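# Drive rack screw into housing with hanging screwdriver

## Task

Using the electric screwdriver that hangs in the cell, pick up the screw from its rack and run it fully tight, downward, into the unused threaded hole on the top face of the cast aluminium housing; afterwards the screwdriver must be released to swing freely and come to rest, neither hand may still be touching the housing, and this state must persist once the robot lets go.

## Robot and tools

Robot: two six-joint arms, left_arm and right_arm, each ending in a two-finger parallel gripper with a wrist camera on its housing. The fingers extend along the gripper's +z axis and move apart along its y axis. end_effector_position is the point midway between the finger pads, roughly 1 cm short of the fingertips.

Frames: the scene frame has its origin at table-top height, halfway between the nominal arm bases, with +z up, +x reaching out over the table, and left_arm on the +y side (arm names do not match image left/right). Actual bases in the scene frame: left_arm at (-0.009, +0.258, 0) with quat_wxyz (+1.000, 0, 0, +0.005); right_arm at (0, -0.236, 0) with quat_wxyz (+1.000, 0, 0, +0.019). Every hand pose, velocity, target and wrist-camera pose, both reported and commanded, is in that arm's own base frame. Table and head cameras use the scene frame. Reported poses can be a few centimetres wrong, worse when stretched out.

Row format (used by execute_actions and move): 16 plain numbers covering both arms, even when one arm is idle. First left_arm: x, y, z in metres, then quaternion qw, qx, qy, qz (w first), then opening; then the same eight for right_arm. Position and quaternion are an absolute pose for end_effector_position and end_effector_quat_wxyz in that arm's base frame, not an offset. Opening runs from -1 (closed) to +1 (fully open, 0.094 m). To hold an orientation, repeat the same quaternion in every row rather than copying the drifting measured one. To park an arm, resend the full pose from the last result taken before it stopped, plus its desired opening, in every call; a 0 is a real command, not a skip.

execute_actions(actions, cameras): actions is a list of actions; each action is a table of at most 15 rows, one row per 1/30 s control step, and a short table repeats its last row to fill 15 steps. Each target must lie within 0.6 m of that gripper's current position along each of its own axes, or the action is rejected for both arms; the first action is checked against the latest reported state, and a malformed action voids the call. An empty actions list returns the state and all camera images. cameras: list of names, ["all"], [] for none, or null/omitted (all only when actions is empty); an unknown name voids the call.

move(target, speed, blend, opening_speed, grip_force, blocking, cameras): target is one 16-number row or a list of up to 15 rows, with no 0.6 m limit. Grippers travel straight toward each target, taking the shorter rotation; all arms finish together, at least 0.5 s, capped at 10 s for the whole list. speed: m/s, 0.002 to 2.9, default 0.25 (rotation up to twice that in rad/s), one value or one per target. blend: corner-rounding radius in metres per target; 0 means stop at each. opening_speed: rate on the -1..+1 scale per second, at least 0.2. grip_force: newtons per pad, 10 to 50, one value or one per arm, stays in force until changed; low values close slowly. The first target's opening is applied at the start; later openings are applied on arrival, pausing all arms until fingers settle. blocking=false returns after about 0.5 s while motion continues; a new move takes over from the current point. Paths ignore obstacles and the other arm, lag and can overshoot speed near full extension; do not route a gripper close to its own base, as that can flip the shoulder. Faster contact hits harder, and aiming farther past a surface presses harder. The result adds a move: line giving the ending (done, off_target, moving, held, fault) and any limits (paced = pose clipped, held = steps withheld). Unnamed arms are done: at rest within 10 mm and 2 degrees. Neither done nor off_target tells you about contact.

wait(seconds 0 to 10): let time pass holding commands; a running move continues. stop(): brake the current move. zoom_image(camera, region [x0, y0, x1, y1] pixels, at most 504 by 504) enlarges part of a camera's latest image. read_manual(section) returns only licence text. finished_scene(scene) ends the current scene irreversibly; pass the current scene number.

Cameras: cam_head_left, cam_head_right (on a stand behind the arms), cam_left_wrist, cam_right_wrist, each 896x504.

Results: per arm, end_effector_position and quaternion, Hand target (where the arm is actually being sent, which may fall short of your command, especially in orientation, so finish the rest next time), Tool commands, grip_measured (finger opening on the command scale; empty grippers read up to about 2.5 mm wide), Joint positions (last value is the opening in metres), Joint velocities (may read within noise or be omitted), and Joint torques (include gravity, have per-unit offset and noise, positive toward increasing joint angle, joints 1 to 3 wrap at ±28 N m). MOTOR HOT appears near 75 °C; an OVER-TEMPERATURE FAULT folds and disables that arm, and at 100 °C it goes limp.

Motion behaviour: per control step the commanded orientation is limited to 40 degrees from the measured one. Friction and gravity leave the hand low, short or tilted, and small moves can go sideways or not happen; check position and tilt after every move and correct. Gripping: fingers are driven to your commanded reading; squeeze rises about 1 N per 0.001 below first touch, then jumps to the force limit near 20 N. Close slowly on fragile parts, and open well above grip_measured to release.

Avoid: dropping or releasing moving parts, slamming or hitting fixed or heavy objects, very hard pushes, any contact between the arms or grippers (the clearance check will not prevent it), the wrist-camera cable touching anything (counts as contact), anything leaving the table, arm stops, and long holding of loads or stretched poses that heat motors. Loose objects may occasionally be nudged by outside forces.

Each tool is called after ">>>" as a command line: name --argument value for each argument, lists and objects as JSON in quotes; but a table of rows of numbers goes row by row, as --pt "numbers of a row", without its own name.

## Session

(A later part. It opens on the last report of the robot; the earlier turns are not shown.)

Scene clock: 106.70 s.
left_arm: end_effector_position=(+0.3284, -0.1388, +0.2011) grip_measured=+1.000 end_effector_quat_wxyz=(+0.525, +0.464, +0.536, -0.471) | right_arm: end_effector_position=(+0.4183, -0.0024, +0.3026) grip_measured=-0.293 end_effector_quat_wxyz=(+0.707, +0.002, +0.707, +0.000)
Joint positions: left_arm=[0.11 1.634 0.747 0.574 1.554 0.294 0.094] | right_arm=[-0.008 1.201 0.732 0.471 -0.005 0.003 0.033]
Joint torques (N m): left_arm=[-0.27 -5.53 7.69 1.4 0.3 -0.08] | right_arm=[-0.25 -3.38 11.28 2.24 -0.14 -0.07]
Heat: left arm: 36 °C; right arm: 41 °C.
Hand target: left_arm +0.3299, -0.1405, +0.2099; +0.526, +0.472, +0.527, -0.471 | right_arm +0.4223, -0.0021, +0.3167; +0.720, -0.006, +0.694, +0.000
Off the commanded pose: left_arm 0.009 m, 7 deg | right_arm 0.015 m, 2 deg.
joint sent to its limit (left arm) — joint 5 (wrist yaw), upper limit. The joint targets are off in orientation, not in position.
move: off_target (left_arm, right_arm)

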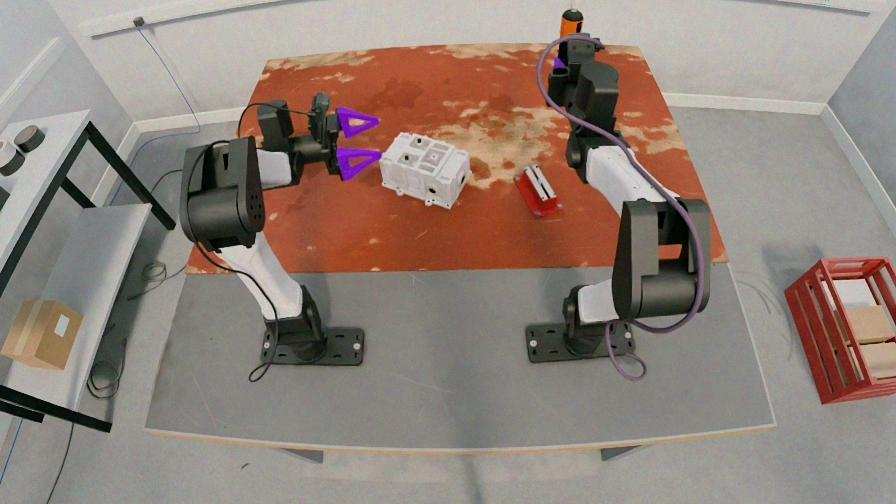

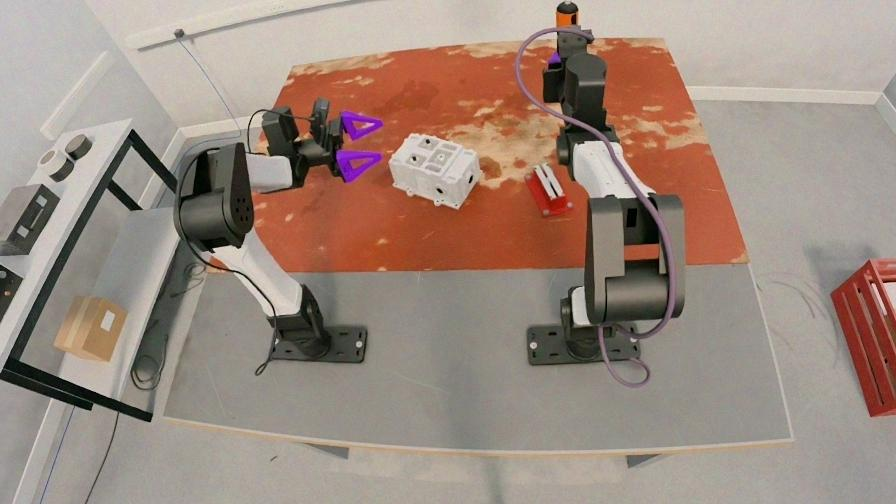

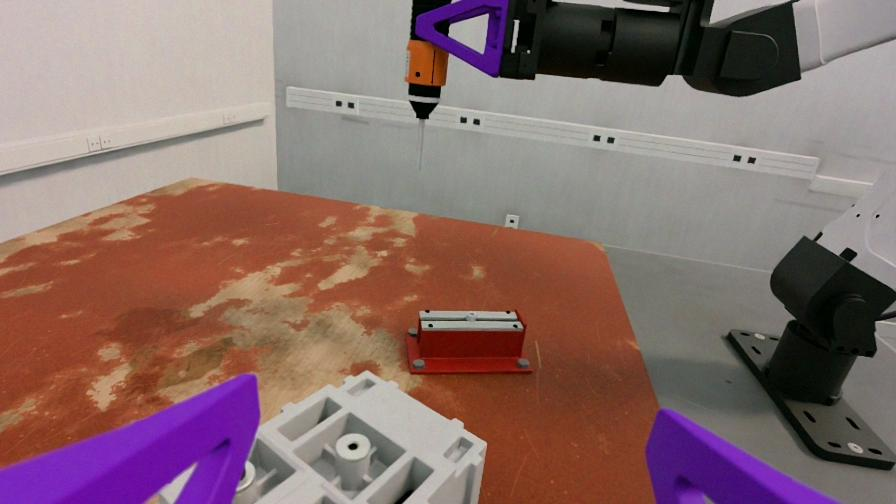

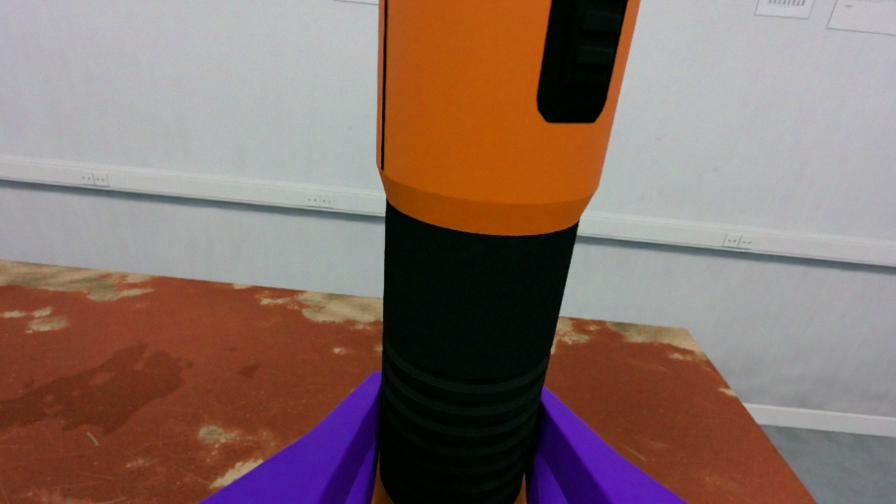

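>>> move --target '[0.33,-0.14,0.21,0.525,0.464,0.536,-0.471,1,0.352,0.031,0.242,0.7199,-0.006,0.6941,0,-0.5]' --cameras '["all"]' --speed 0.12

>>> zoom_image --camera "cam_left_wrist" --region '[390, 200, 550, 360]'

>>> zoom_image --camera "cam_head_left" --region '[480, 60, 620, 220]'

>>> zoom_image --camera "cam_head_right" --region '[480, 60, 620, 220]'

Scene clock: 128.03 s.
left_arm: end_effector_position=(+0.3282, -0.1389, +0.2011) grip_measured=+1.000 end_effector_quat_wxyz=(+0.518, +0.456, +0.542, -0.479) | right_arm: end_effector_position=(+0.3552, +0.0317, +0.2396) grip_measured=-0.293 end_effector_quat_wxyz=(+0.714, -0.005, +0.700, +0.006)
Joint positions: left_arm=[0.11 1.634 0.747 0.574 1.554 0.267 0.094] | right_arm=[0.159 1.008 0.35 0.679 0.144 -0.003 0.033]
Joint torques (N m): left_arm=[-0.12 -6.45 6.74 1.52 0.13 -0.07] | right_arm=[0.81 -3.78 7.04 2.18 0.09 -0.08]
Heat: left arm: 35 °C; right arm: 41 °C.
Hand target: left_arm +0.3298, -0.1400, +0.2100; +0.525, +0.464, +0.536, -0.471 | right_arm +0.3521, +0.0309, +0.2420; +0.720, -0.006, +0.694, +0.000
Off the commanded pose: left_arm 0.009 m, 2 deg | right_arm 0.004 m, 1 deg.
move: done

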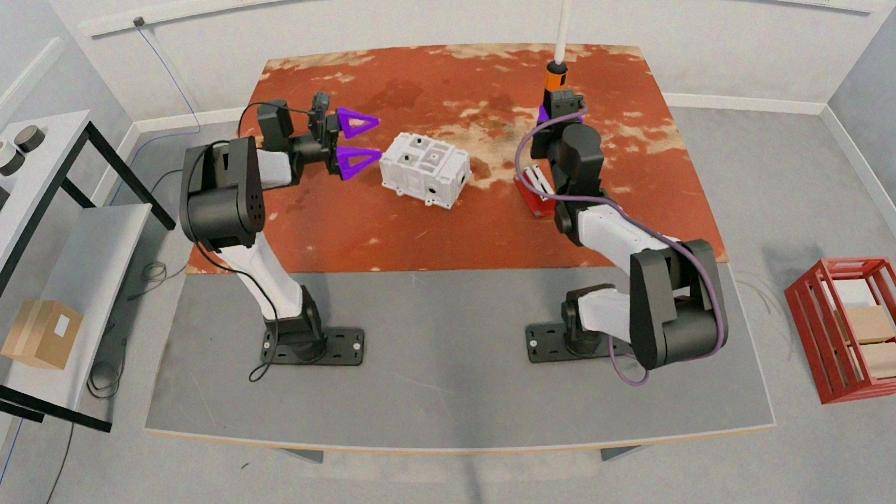

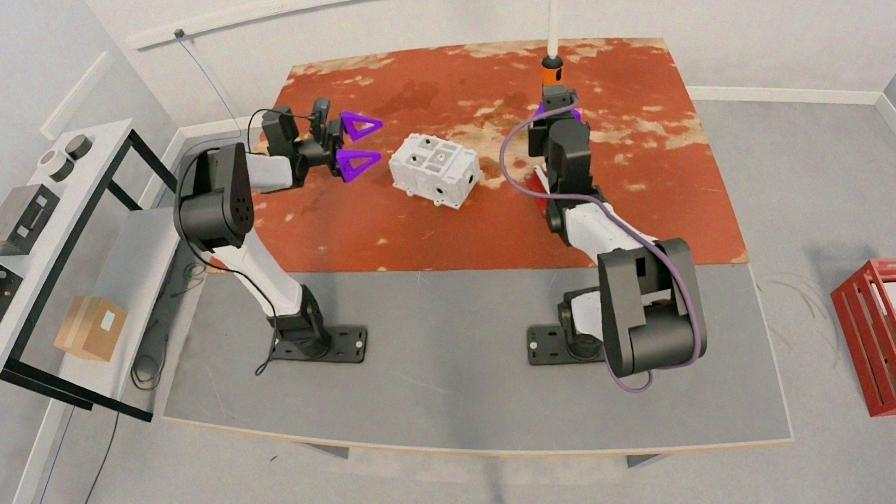

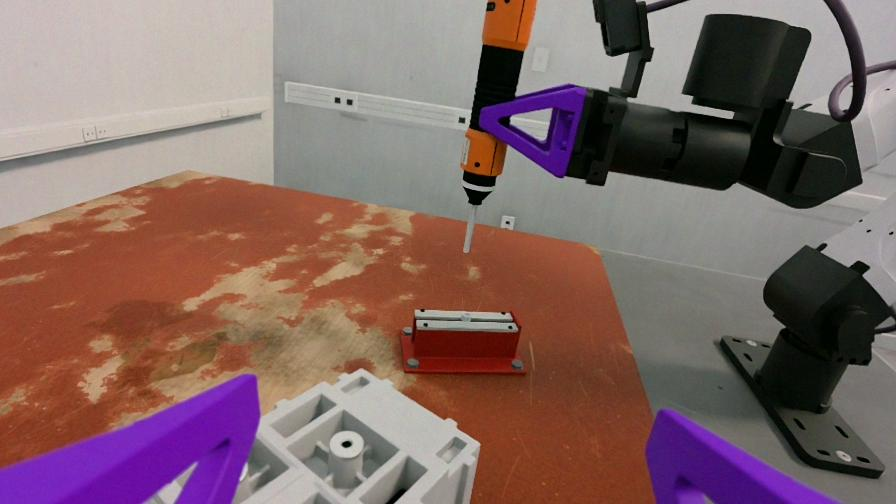

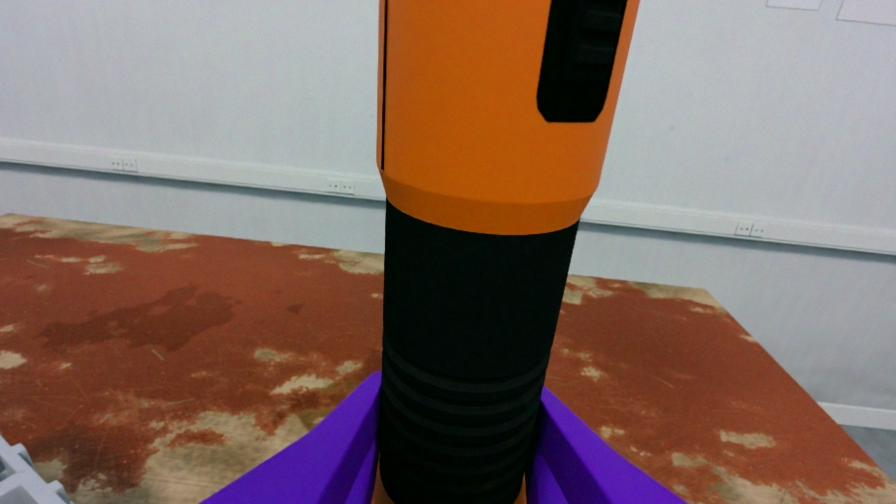

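Scaled by 3.150 from the camera's 896x504 image, which has a finer 1280x720 frame.

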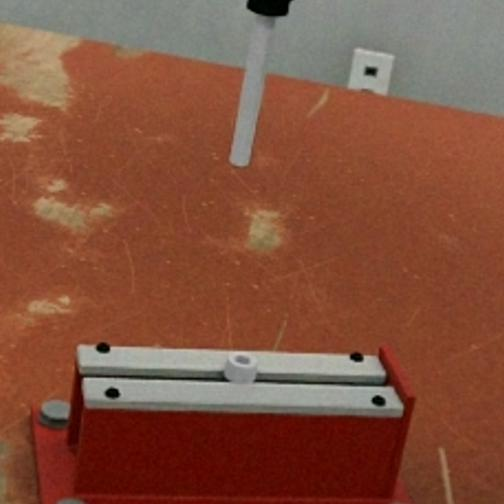

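Scaled by 3.150 from the camera's 896x504 image, which has a finer 1280x720 frame.

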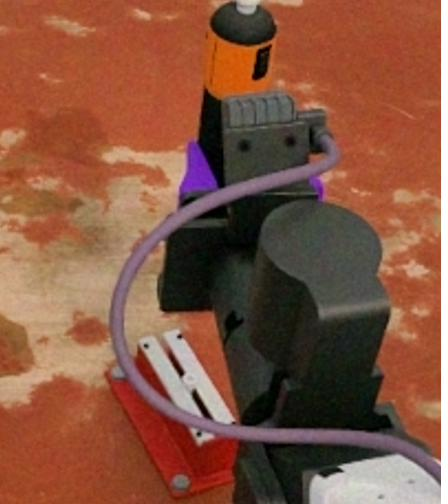

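Scaled by 3.150 from the camera's 896x504 image, which has a finer 1280x720 frame.

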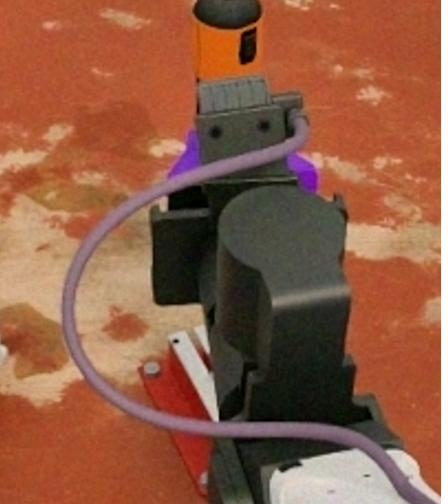

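>>> move --target '[0.50,-0.22,0.23,0.4545,0.5417,0.4545,-0.5417,1,0.347,0.031,0.242,0.714,-0.003,0.700,-0.003,-0.5]' --cameras '["cam_left_wrist","cam_head_left"]' --speed 0.15

>>> zoom_image --camera "cam_left_wrist" --region '[510, 150, 750, 390]'

Scene clock: 144.53 s.
left_arm: end_effector_position=(+0.4976, -0.2175, +0.2289) grip_measured=+1.000 end_effector_quat_wxyz=(+0.480, +0.518, +0.481, -0.519) | right_arm: end_effector_position=(+0.3498, +0.0310, +0.2452) grip_measured=-0.293 end_effector_quat_wxyz=(+0.717, -0.001, +0.697, +0.003)
Joint positions: left_arm=[-0.086 2.312 1.763 0.517 1.56 0.031 0.094] | right_arm=[0.17 0.966 0.35 0.645 0.165 -0.003 0.033]
Joint torques (N m): left_arm=[-0.21 -8.99 8.57 1.39 0.06 -0.09] | right_arm=[1.01 -3.41 7.35 1.94 0.12 -0.04]
Heat: left arm: 34 °C; right arm: 43 °C.
Hand target: left_arm +0.4999, -0.2202, +0.2301; +0.479, +0.521, +0.478, -0.520 | right_arm +0.3471, +0.0310, +0.2420; +0.714, -0.003, +0.700, -0.003
Off the commanded pose: left_arm 0.004 m, 6 deg | right_arm 0.004 m, 1 deg.
joint sent to its limit (left arm) — joint 5 (wrist yaw), upper limit. The joint targets are off in orientation, not in position.
move: off_target (left_arm)
Images, in order (width x height): cam_head_left 896x504, cam_left_wrist 896x504.

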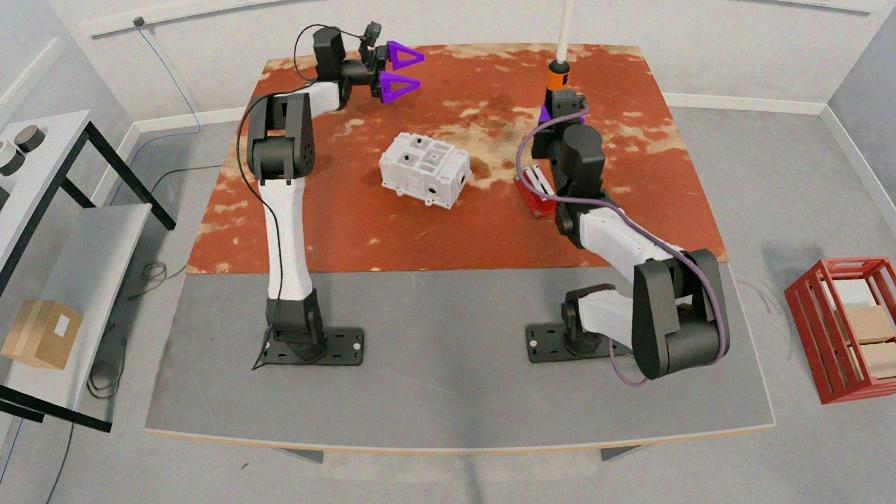

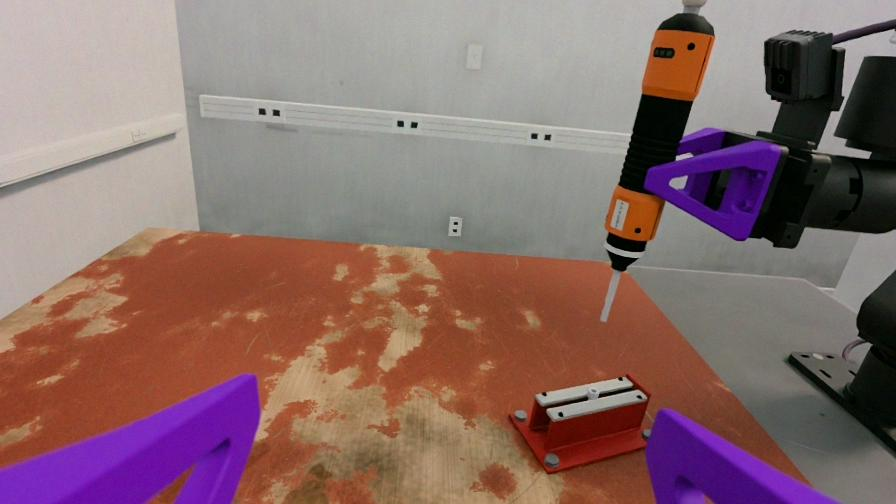

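Scaled by 2.100 from the camera's 896x504 image, which has a finer 1280x720 frame.

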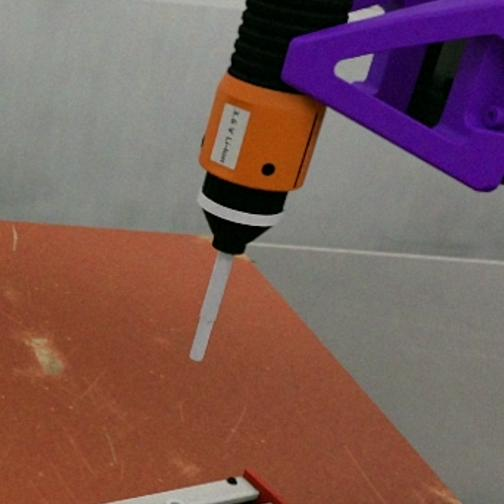

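>>> move --target '[0.50,-0.22,0.23,0.48,0.518,0.481,-0.519,1,0.346,0.032,0.188,0.7046,0,0.7096,-0.003,-0.5]' --cameras '["cam_left_wrist"]' --speed 0.08

>>> zoom_image --camera "cam_left_wrist" --region '[520, 300, 680, 460]'

>>> move --target '[0.33,-0.14,0.21,0.525,0.464,0.536,-0.471,1,0.346,0.032,0.188,0.7046,0,0.7096,-0.003,-0.5]' --cameras '["cam_left_wrist"]'

>>> zoom_image --camera "cam_left_wrist" --region '[390, 220, 550, 380]'

Scene clock: 161.10 s.
left_arm: end_effector_position=(+0.4976, -0.2175, +0.2289) grip_measured=+1.000 end_effector_quat_wxyz=(+0.480, +0.517, +0.482, -0.519) | right_arm: end_effector_position=(+0.3472, +0.0318, +0.1960) grip_measured=-0.293 end_effector_quat_wxyz=(+0.711, +0.000, +0.703, +0.000)
Joint positions: left_arm=[-0.086 2.312 1.763 0.517 1.56 0.028 0.094] | right_arm=[0.181 1.122 0.205 0.929 0.181 -0.003 0.033]
Joint torques (N m): left_arm=[-0.17 -9.51 7.77 1.46 -0.03 -0.08] | right_arm=[0.77 -1.32 6.15 2.11 0.13 0.08]
Heat: left arm: 35 °C; right arm: 43 °C.
Hand target: left_arm +0.4999, -0.2199, +0.2301; +0.480, +0.518, +0.481, -0.519 | right_arm +0.3459, +0.0319, +0.1880; +0.705, +0.000, +0.710, -0.003
Off the commanded pose: left_arm 0.004 m, 0 deg | right_arm 0.008 m, 1 deg.
move: done
Images, in order (width x height): cam_left_wrist 896x504.

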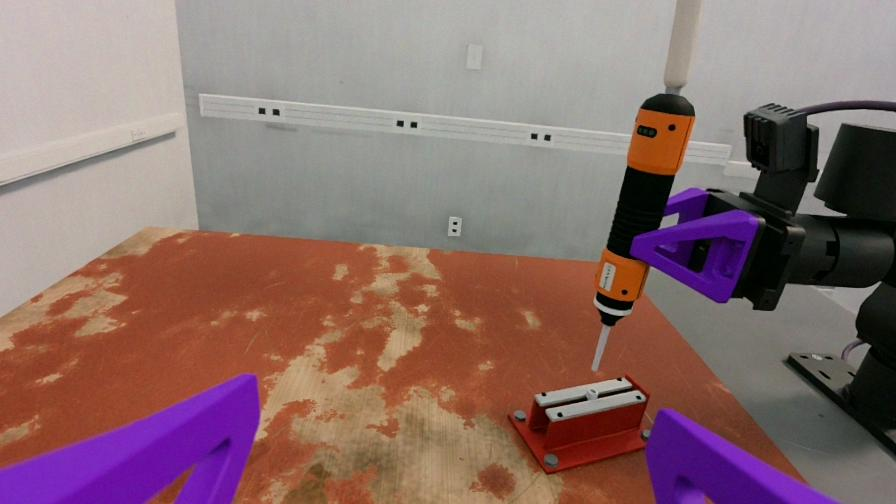

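Scaled by 3.150 from the camera's 896x504 image, which has a finer 1280x720 frame.

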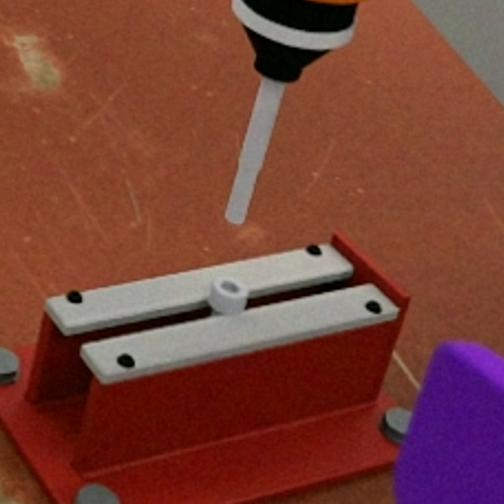

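Scene clock: 162.60 s.
left_arm: end_effector_position=(+0.3341, -0.1414, +0.2006) grip_measured=+1.000 end_effector_quat_wxyz=(+0.513, +0.451, +0.550, -0.482) | right_arm: end_effector_position=(+0.3472, +0.0318, +0.1961) grip_measured=-0.293 end_effector_quat_wxyz=(+0.711, +0.000, +0.703, +0.000)
Joint positions: left_arm=[0.099 1.648 0.772 0.539 1.539 0.27 0.094] | right_arm=[0.181 1.122 0.205 0.929 0.181 -0.003 0.033]
Joint torques (N m): left_arm=[0.87 -7.77 5.14 1.64 0.29 0.09] | right_arm=[0.84 -1.31 6.06 2.16 0.09 0.1]
Heat: left arm: 35 °C; right arm: 43 °C.
Hand target: left_arm +0.3301, -0.1401, +0.2098; +0.525, +0.464, +0.536, -0.471 | right_arm +0.3459, +0.0320, +0.1881; +0.705, +0.000, +0.710, -0.003
Off the commanded pose: left_arm 0.010 m, 3 deg | right_arm 0.008 m, 1 deg.
move: off_target (left_arm)
Images, in order (width x height): cam_left_wrist 896x504.

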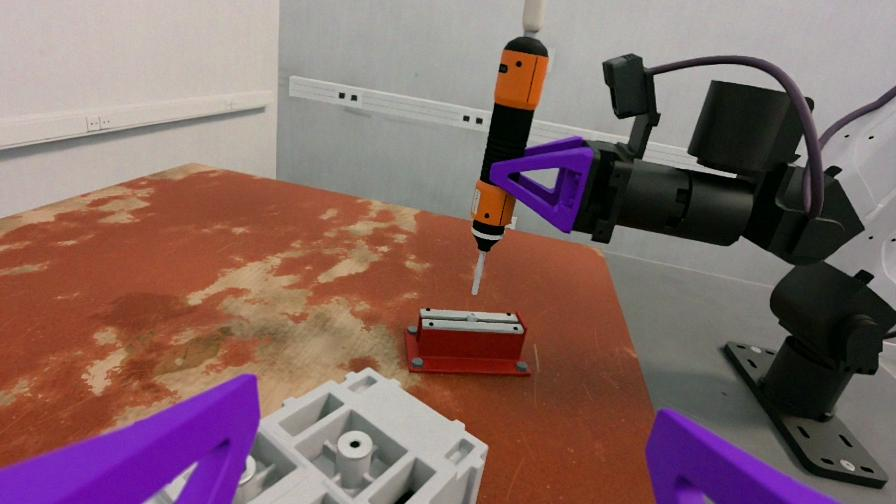

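Scaled by 3.150 from the camera's 896x504 image, which has a finer 1280x720 frame.

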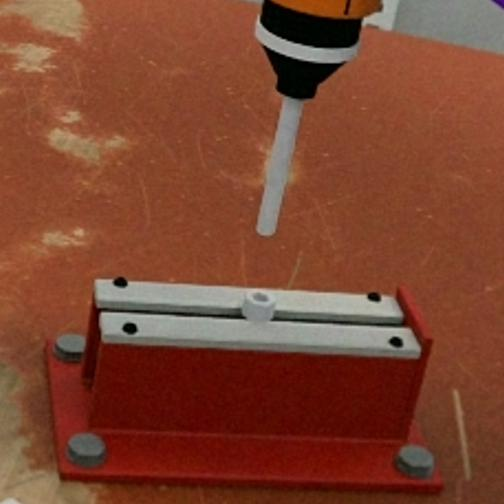

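>>> move --target '[0.33,-0.14,0.21,0.525,0.464,0.536,-0.471,1,0.3445,0.0365,0.174,0.7046,0,0.7096,0.000,-0.5]' --cameras '["cam_left_wrist"]' --speed 0.06

>>> zoom_image --camera "cam_left_wrist" --region '[430, 260, 510, 340]'

>>> move --target '[0.50,-0.22,0.23,0.48,0.518,0.481,-0.519,1,0.3445,0.0365,0.174,0.7046,0,0.7096,0.000,-0.5]' --cameras '["cam_left_wrist"]'

>>> zoom_image --camera "cam_left_wrist" --region '[550, 340, 630, 420]'

Scene clock: 174.23 s.
left_arm: end_effector_position=(+0.3341, -0.1414, +0.2006) grip_measured=+1.000 end_effector_quat_wxyz=(+0.513, +0.452, +0.549, -0.481) | right_arm: end_effector_position=(+0.3462, +0.0363, +0.1822) grip_measured=-0.293 end_effector_quat_wxyz=(+0.711, -0.001, +0.703, +0.001)
Joint positions: left_arm=[0.099 1.648 0.772 0.539 1.539 0.273 0.094] | right_arm=[0.204 1.208 0.167 1.054 0.2 -0.003 0.033]
Joint torques (N m): left_arm=[0.83 -7.84 5.19 1.62 0.3 0.07] | right_arm=[0.94 -1.73 5.65 2.12 0.1 0.12]
Heat: left arm: 35 °C; right arm: 45 °C.
Hand target: left_arm +0.3301, -0.1401, +0.2098; +0.525, +0.464, +0.536, -0.471 | right_arm +0.3444, +0.0365, +0.1741; +0.704, +0.000, +0.710, +0.000
Off the commanded pose: left_arm 0.010 m, 3 deg | right_arm 0.008 m, 1 deg.
move: off_target (left_arm)
Images, in order (width x height): cam_left_wrist 896x504.

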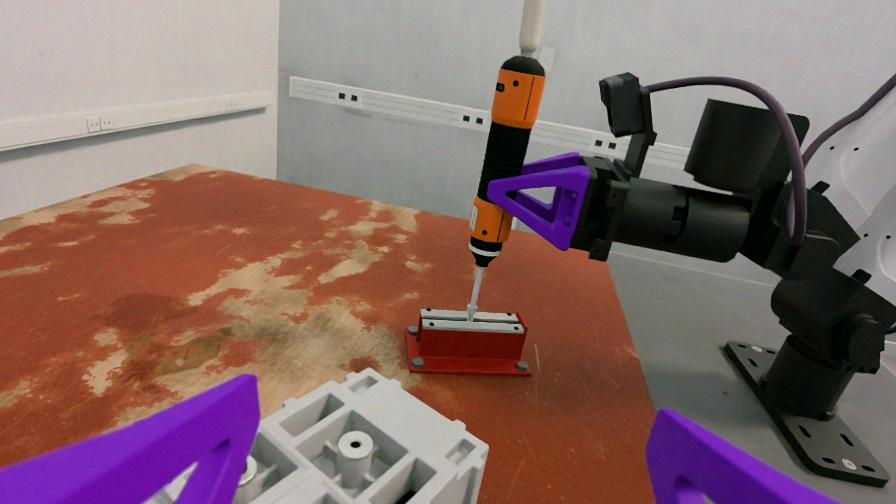

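Scaled by 6.300 from the camera's 896x504 image, which has a finer 1280x720 frame.

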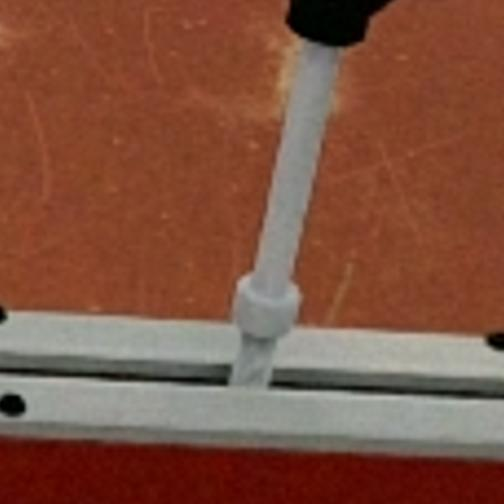

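Scene clock: 175.90 s.
left_arm: end_effector_position=(+0.4981, -0.2183, +0.2287) grip_measured=+1.000 end_effector_quat_wxyz=(+0.482, +0.514, +0.486, -0.516) | right_arm: end_effector_position=(+0.3462, +0.0363, +0.1823) grip_measured=-0.293 end_effector_quat_wxyz=(+0.712, -0.001, +0.703, +0.001)
Joint positions: left_arm=[-0.087 2.304 1.755 0.494 1.546 0.049 0.094] | right_arm=[0.204 1.208 0.167 1.054 0.2 -0.003 0.033]
Joint torques (N m): left_arm=[-0.01 -8.98 8.61 1.43 0.11 -0.07] | right_arm=[0.75 -1.76 5.6 2.12 0.1 0.1]
Heat: left arm: 35 °C; right arm: 44 °C.
Hand target: left_arm +0.4999, -0.2200, +0.2300; +0.480, +0.518, +0.481, -0.519 | right_arm +0.3444, +0.0365, +0.1741; +0.705, +0.000, +0.710, +0.000
Off the commanded pose: left_arm 0.003 m, 1 deg | right_arm 0.008 m, 1 deg.
move: done
Images, in order (width x height): cam_left_wrist 896x504.

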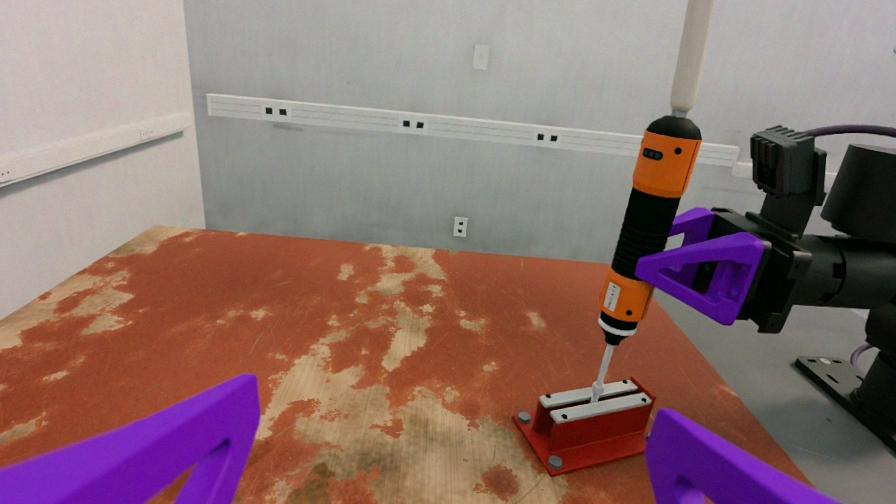

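Scaled by 6.300 from the camera's 896x504 image, which has a finer 1280x720 frame.

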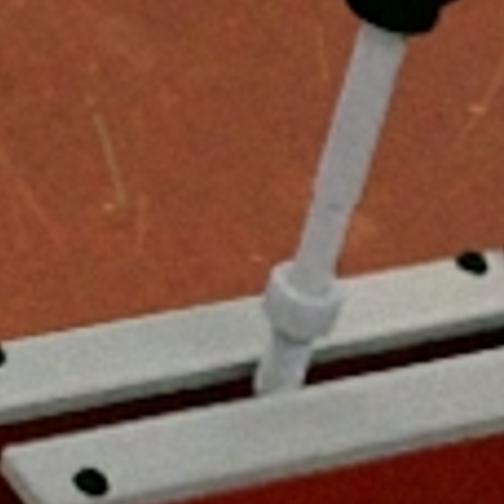

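>>> move --target '[0.50,-0.22,0.23,0.48,0.518,0.481,-0.519,1,0.3445,0.0365,0.26,0.7046,0,0.7096,0.000,-0.5]' --cameras '["cam_left_wrist"]' --speed 0.07

>>> zoom_image --camera "cam_left_wrist" --region '[550, 250, 690, 390]'

Scene clock: 180.33 s.
left_arm: end_effector_position=(+0.4981, -0.2183, +0.2287) grip_measured=+1.000 end_effector_quat_wxyz=(+0.481, +0.513, +0.487, -0.517) | right_arm: end_effector_position=(+0.3443, +0.0356, +0.2472) grip_measured=-0.293 end_effector_quat_wxyz=(+0.697, -0.004, +0.717, -0.002)
Joint positions: left_arm=[-0.087 2.304 1.755 0.494 1.546 0.045 0.094] | right_arm=[0.204 0.904 0.397 0.477 0.202 -0.003 0.033]
Joint torques (N m): left_arm=[-0.02 -8.92 8.58 1.48 0.13 -0.08] | right_arm=[0.85 -2.73 10.82 1.97 0.1 0.12]
Heat: left arm: 36 °C; right arm: 44 °C.
Hand target: left_arm +0.4999, -0.2200, +0.2300; +0.480, +0.518, +0.481, -0.519 | right_arm +0.3442, +0.0365, +0.2600; +0.705, +0.000, +0.709, +0.000
Off the commanded pose: left_arm 0.003 m, 1 deg | right_arm 0.013 m, 1 deg.
move: off_target (right_arm)
Images, in order (width x height): cam_left_wrist 896x504.

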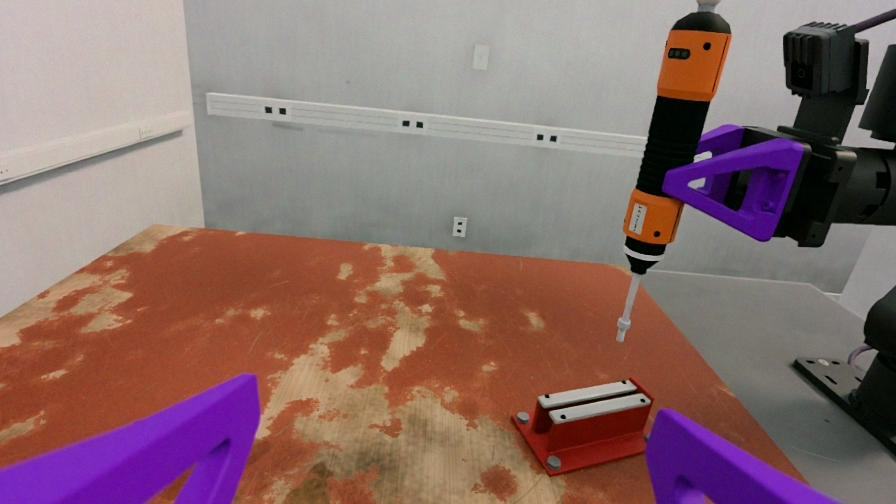

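Scaled by 3.600 from the camera's 896x504 image, which has a finer 1280x720 frame.

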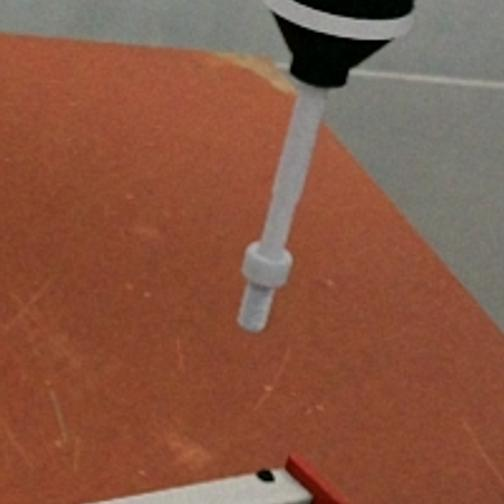

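>>> move --target '[0.27,-0.03,0.23,0.627,0.3265,0.627,-0.3265,1,0.3445,0.0365,0.285,0.7046,0,0.7096,0.000,-0.5]' --speed 0.2

>>> move --target '[0.27,-0.03,0.23,0.627,0.3265,0.627,-0.3265,1,0.391,0.262,0.30,0.688,-0.1534,0.692,0.1526,-0.5]' --cameras '["all"]' --speed 0.1

Scene clock: 194.03 s.
left_arm: end_effector_position=(+0.2732, -0.0294, +0.2279) grip_measured=+1.000 end_effector_quat_wxyz=(+0.625, +0.322, +0.631, -0.328) | right_arm: end_effector_position=(+0.3454, +0.0358, +0.2683) grip_measured=-0.293 end_effector_quat_wxyz=(+0.693, -0.005, +0.721, -0.003)
Joint positions: left_arm=[0.578 1.138 0.415 0.624 1.534 0.088 0.094] | right_arm=[0.204 0.881 0.485 0.356 0.202 -0.003 0.033]
Joint torques (N m): left_arm=[0.84 -3.14 5.44 1.59 0.14 -0.09] | right_arm=[0.9 -2.92 11.15 2 0.07 0.11]
Heat: left arm: 38 °C; right arm: 44 °C.
Hand target: left_arm +0.2701, -0.0300, +0.2299; +0.626, +0.327, +0.628, -0.326 | right_arm +0.3442, +0.0365, +0.2848; +0.705, +0.000, +0.710, +0.000
Off the commanded pose: left_arm 0.004 m, 1 deg | right_arm 0.017 m, 2 deg.
move: off_target (right_arm)

Scene clock: 196.73 s.
left_arm: end_effector_position=(+0.2731, -0.0294, +0.2279) grip_measured=+1.000 end_effector_quat_wxyz=(+0.625, +0.322, +0.631, -0.329) | right_arm: end_effector_position=(+0.3900, +0.2504, +0.2900) grip_measured=-0.293 end_effector_quat_wxyz=(+0.684, -0.146, +0.702, +0.134)
Joint positions: left_arm=[0.578 1.138 0.415 0.624 1.534 0.087 0.094] | right_arm=[0.672 1.417 0.866 0.519 0.273 -0.003 0.033]
Joint torques (N m): left_arm=[0.87 -3.11 5.44 1.61 0.15 -0.07] | right_arm=[0.87 -4.96 11.04 2.17 -0.23 0.12]
Heat: left arm: 38 °C; right arm: 44 °C.
Hand target: left_arm +0.2701, -0.0300, +0.2299; +0.627, +0.327, +0.628, -0.326 | right_arm +0.3903, +0.2616, +0.2998; +0.688, -0.154, +0.692, +0.153
Off the commanded pose: left_arm 0.004 m, 1 deg | right_arm 0.015 m, 3 deg.
move: off_target (right_arm)

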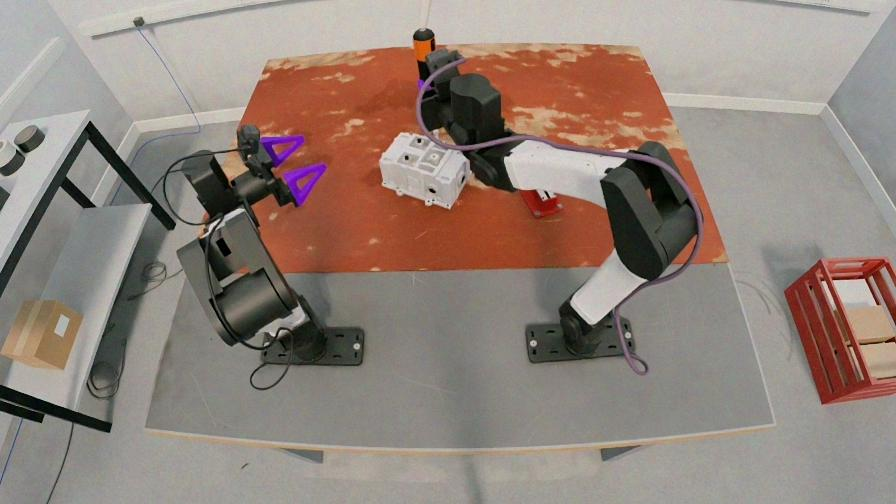

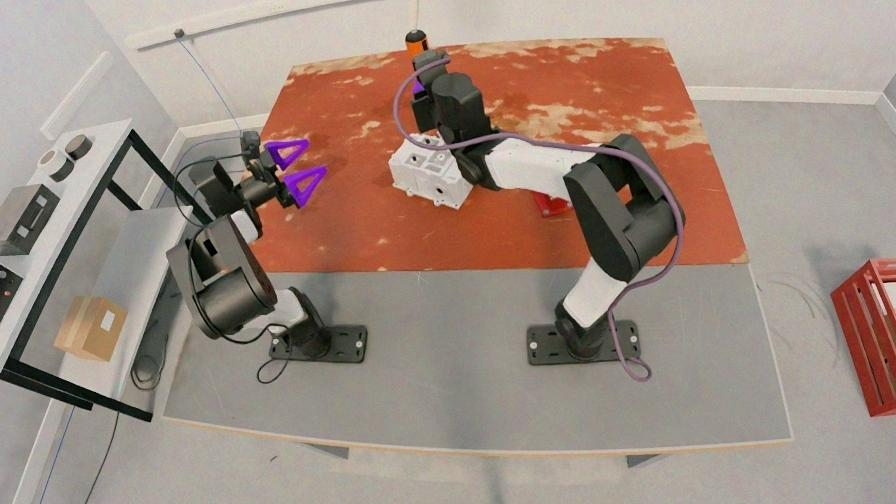

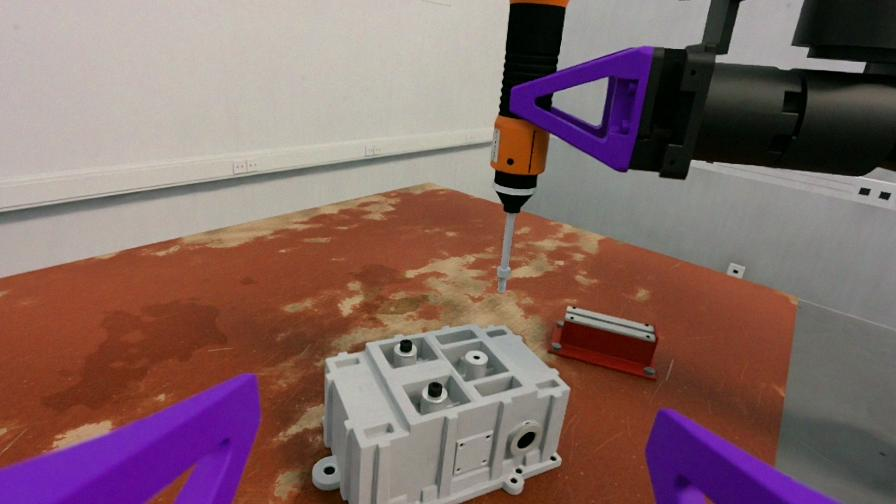

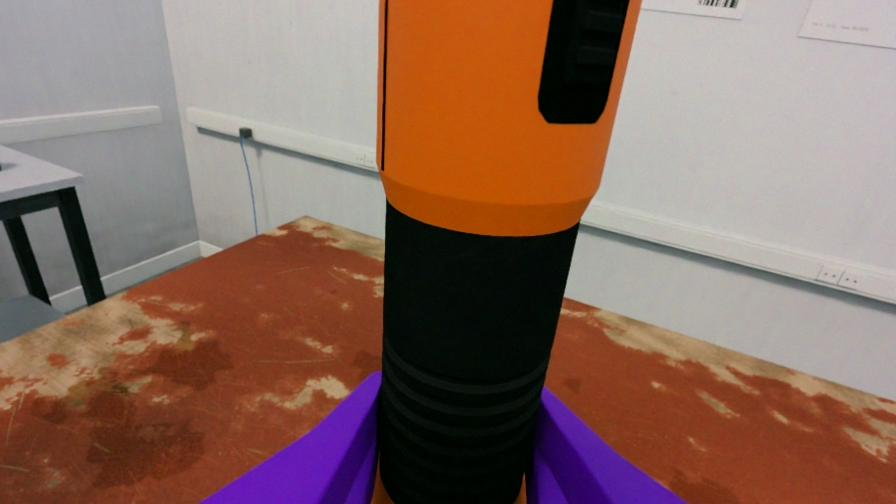

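>>> zoom_image --camera "cam_left_wrist" --region '[430, 230, 570, 390]'

>>> move --target '[0.45,-0.10,0.24,0.5417,0.4545,0.5417,-0.4545,1,0.391,0.262,0.30,0.688,-0.1534,0.692,0.1526,-0.5]' --cameras '["cam_left_wrist"]' --speed 0.2

>>> zoom_image --camera "cam_left_wrist" --region '[440, 260, 640, 460]'

Scaled by 3.150 from the camera's 896x504 image, which has a finer 1280x720 frame.

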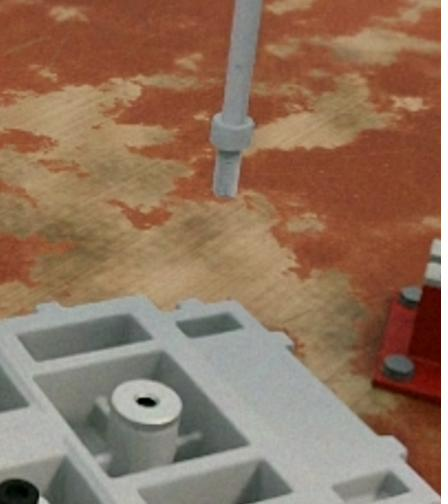

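Scene clock: 203.57 s.
left_arm: end_effector_position=(+0.4470, -0.0990, +0.2368) grip_measured=+1.000 end_effector_quat_wxyz=(+0.543, +0.449, +0.547, -0.452) | right_arm: end_effector_position=(+0.3900, +0.2505, +0.2903) grip_measured=-0.293 end_effector_quat_wxyz=(+0.684, -0.146, +0.702, +0.134)
Joint positions: left_arm=[0.172 1.967 1.256 0.635 1.554 0.069 0.094] | right_arm=[0.672 1.417 0.867 0.52 0.273 -0.003 0.033]
Joint torques (N m): left_arm=[-0.08 -6.89 8.28 1.44 0.13 -0.11] | right_arm=[0.99 -5 11.12 2.19 -0.26 0.11]
Heat: left arm: 36 °C; right arm: 44 °C.
Hand target: left_arm +0.4499, -0.1000, +0.2401; +0.542, +0.455, +0.542, -0.454 | right_arm +0.3903, +0.2616, +0.2999; +0.688, -0.154, +0.692, +0.153
Off the commanded pose: left_arm 0.004 m, 1 deg | right_arm 0.015 m, 3 deg.
move: off_target (right_arm)
Images, in order (width x height): cam_left_wrist 896x504.

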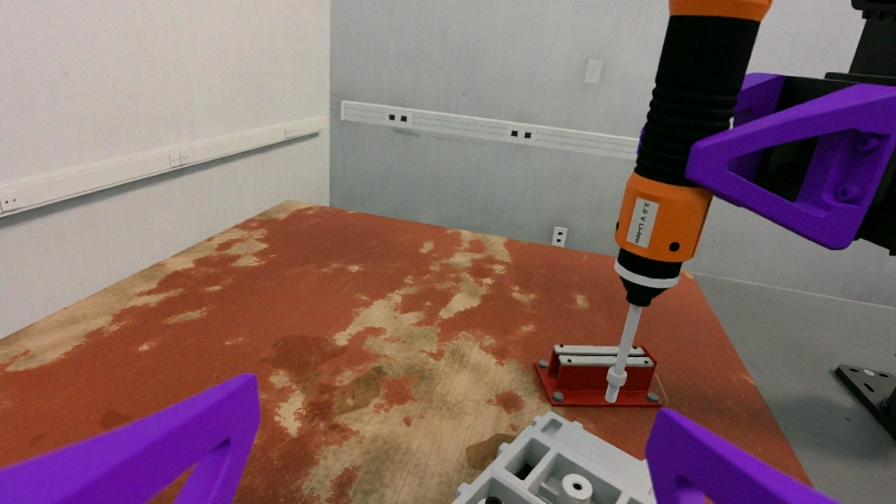

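Scaled by 2.520 from the camera's 896x504 image, which has a finer 1280x720 frame.

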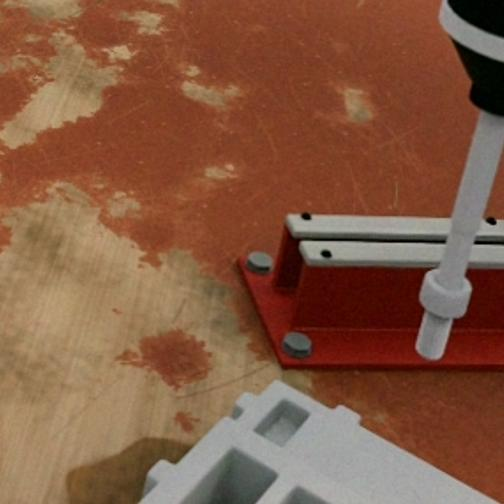

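>>> move --target '[0.45,-0.10,0.24,0.5417,0.4545,0.5417,-0.4545,1,0.396,0.268,0.264,0.698,-0.142,0.684,0.1535,-0.5]' --cameras '["cam_left_wrist"]' --speed 0.06

>>> zoom_image --camera "cam_left_wrist" --region '[500, 380, 624, 504]'

>>> move --target '[0.27,-0.03,0.23,0.627,0.3265,0.627,-0.3265,1,0.396,0.268,0.264,0.698,-0.142,0.684,0.1535,-0.5]' --cameras '["cam_left_wrist"]' --speed 0.2

>>> zoom_image --camera "cam_left_wrist" --region '[420, 270, 540, 390]'

Scene clock: 228.73 s.
left_arm: end_effector_position=(+0.4469, -0.0990, +0.2368) grip_measured=+1.000 end_effector_quat_wxyz=(+0.542, +0.449, +0.547, -0.453) | right_arm: end_effector_position=(+0.3978, +0.2627, +0.2737) grip_measured=-0.293 end_effector_quat_wxyz=(+0.705, -0.137, +0.680, +0.150)
Joint positions: left_arm=[0.172 1.967 1.256 0.635 1.554 0.067 0.094] | right_arm=[0.682 1.524 0.818 0.745 0.273 0.001 0.033]
Joint torques (N m): left_arm=[-0.08 -6.89 8.21 1.48 0.14 -0.08] | right_arm=[1.07 -5.96 6.99 2.17 -0.02 0.12]
Heat: left arm: 37 °C; right arm: 45 °C.
Hand target: left_arm +0.4499, -0.1000, +0.2401; +0.542, +0.455, +0.542, -0.454 | right_arm +0.3959, +0.2678, +0.2641; +0.698, -0.142, +0.684, +0.154
Off the commanded pose: left_arm 0.005 m, 1 deg | right_arm 0.011 m, 1 deg.
move: off_target (right_arm)
Images, in order (width x height): cam_left_wrist 896x504.

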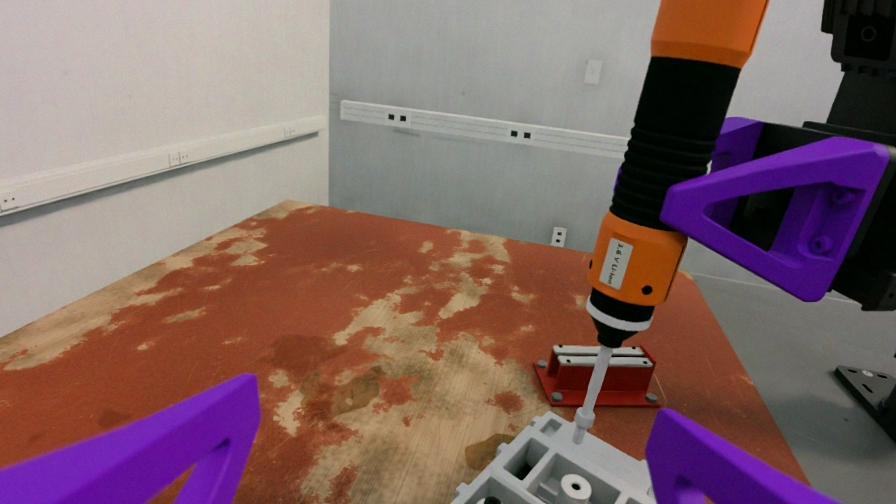

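Scaled by 4.065 from the camera's 896x504 image, which has a finer 1280x720 frame.

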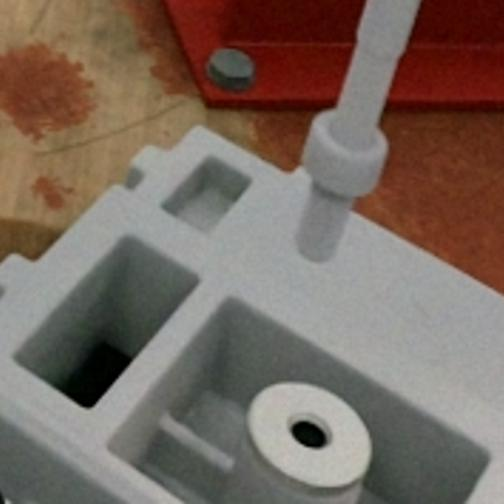

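Scene clock: 230.63 s.
left_arm: end_effector_position=(+0.2731, -0.0294, +0.2284) grip_measured=+1.000 end_effector_quat_wxyz=(+0.626, +0.324, +0.630, -0.327) | right_arm: end_effector_position=(+0.3978, +0.2627, +0.2738) grip_measured=-0.293 end_effector_quat_wxyz=(+0.705, -0.137, +0.680, +0.151)
Joint positions: left_arm=[0.578 1.139 0.413 0.638 1.534 0.081 0.094] | right_arm=[0.682 1.524 0.818 0.746 0.273 0.001 0.033]
Joint torques (N m): left_arm=[0.83 -3.06 5.42 1.54 0.17 -0.09] | right_arm=[1.21 -5.86 7.09 2.16 -0.02 0.14]
Heat: left arm: 37 °C; right arm: 45 °C.
Hand target: left_arm +0.2701, -0.0300, +0.2299; +0.626, +0.327, +0.628, -0.326 | right_arm +0.3959, +0.2678, +0.2641; +0.698, -0.142, +0.684, +0.154
Off the commanded pose: left_arm 0.003 m, 0 deg | right_arm 0.011 m, 1 deg.
move: off_target (right_arm)
Images, in order (width x height): cam_left_wrist 896x504.

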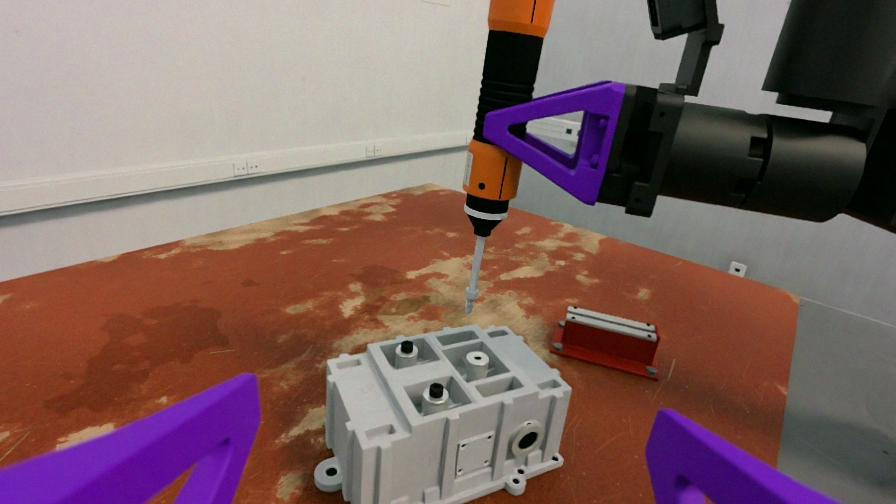

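Scaled by 4.200 from the camera's 896x504 image, which has a finer 1280x720 frame.

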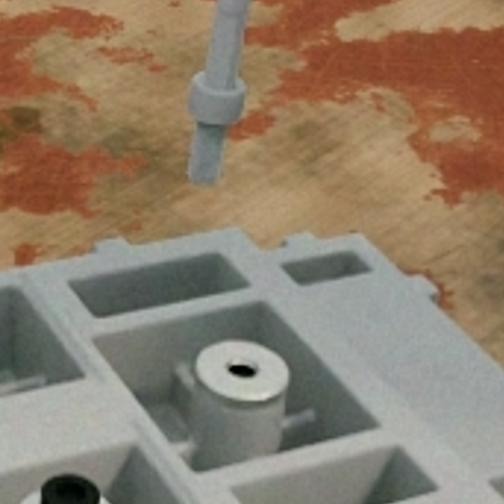

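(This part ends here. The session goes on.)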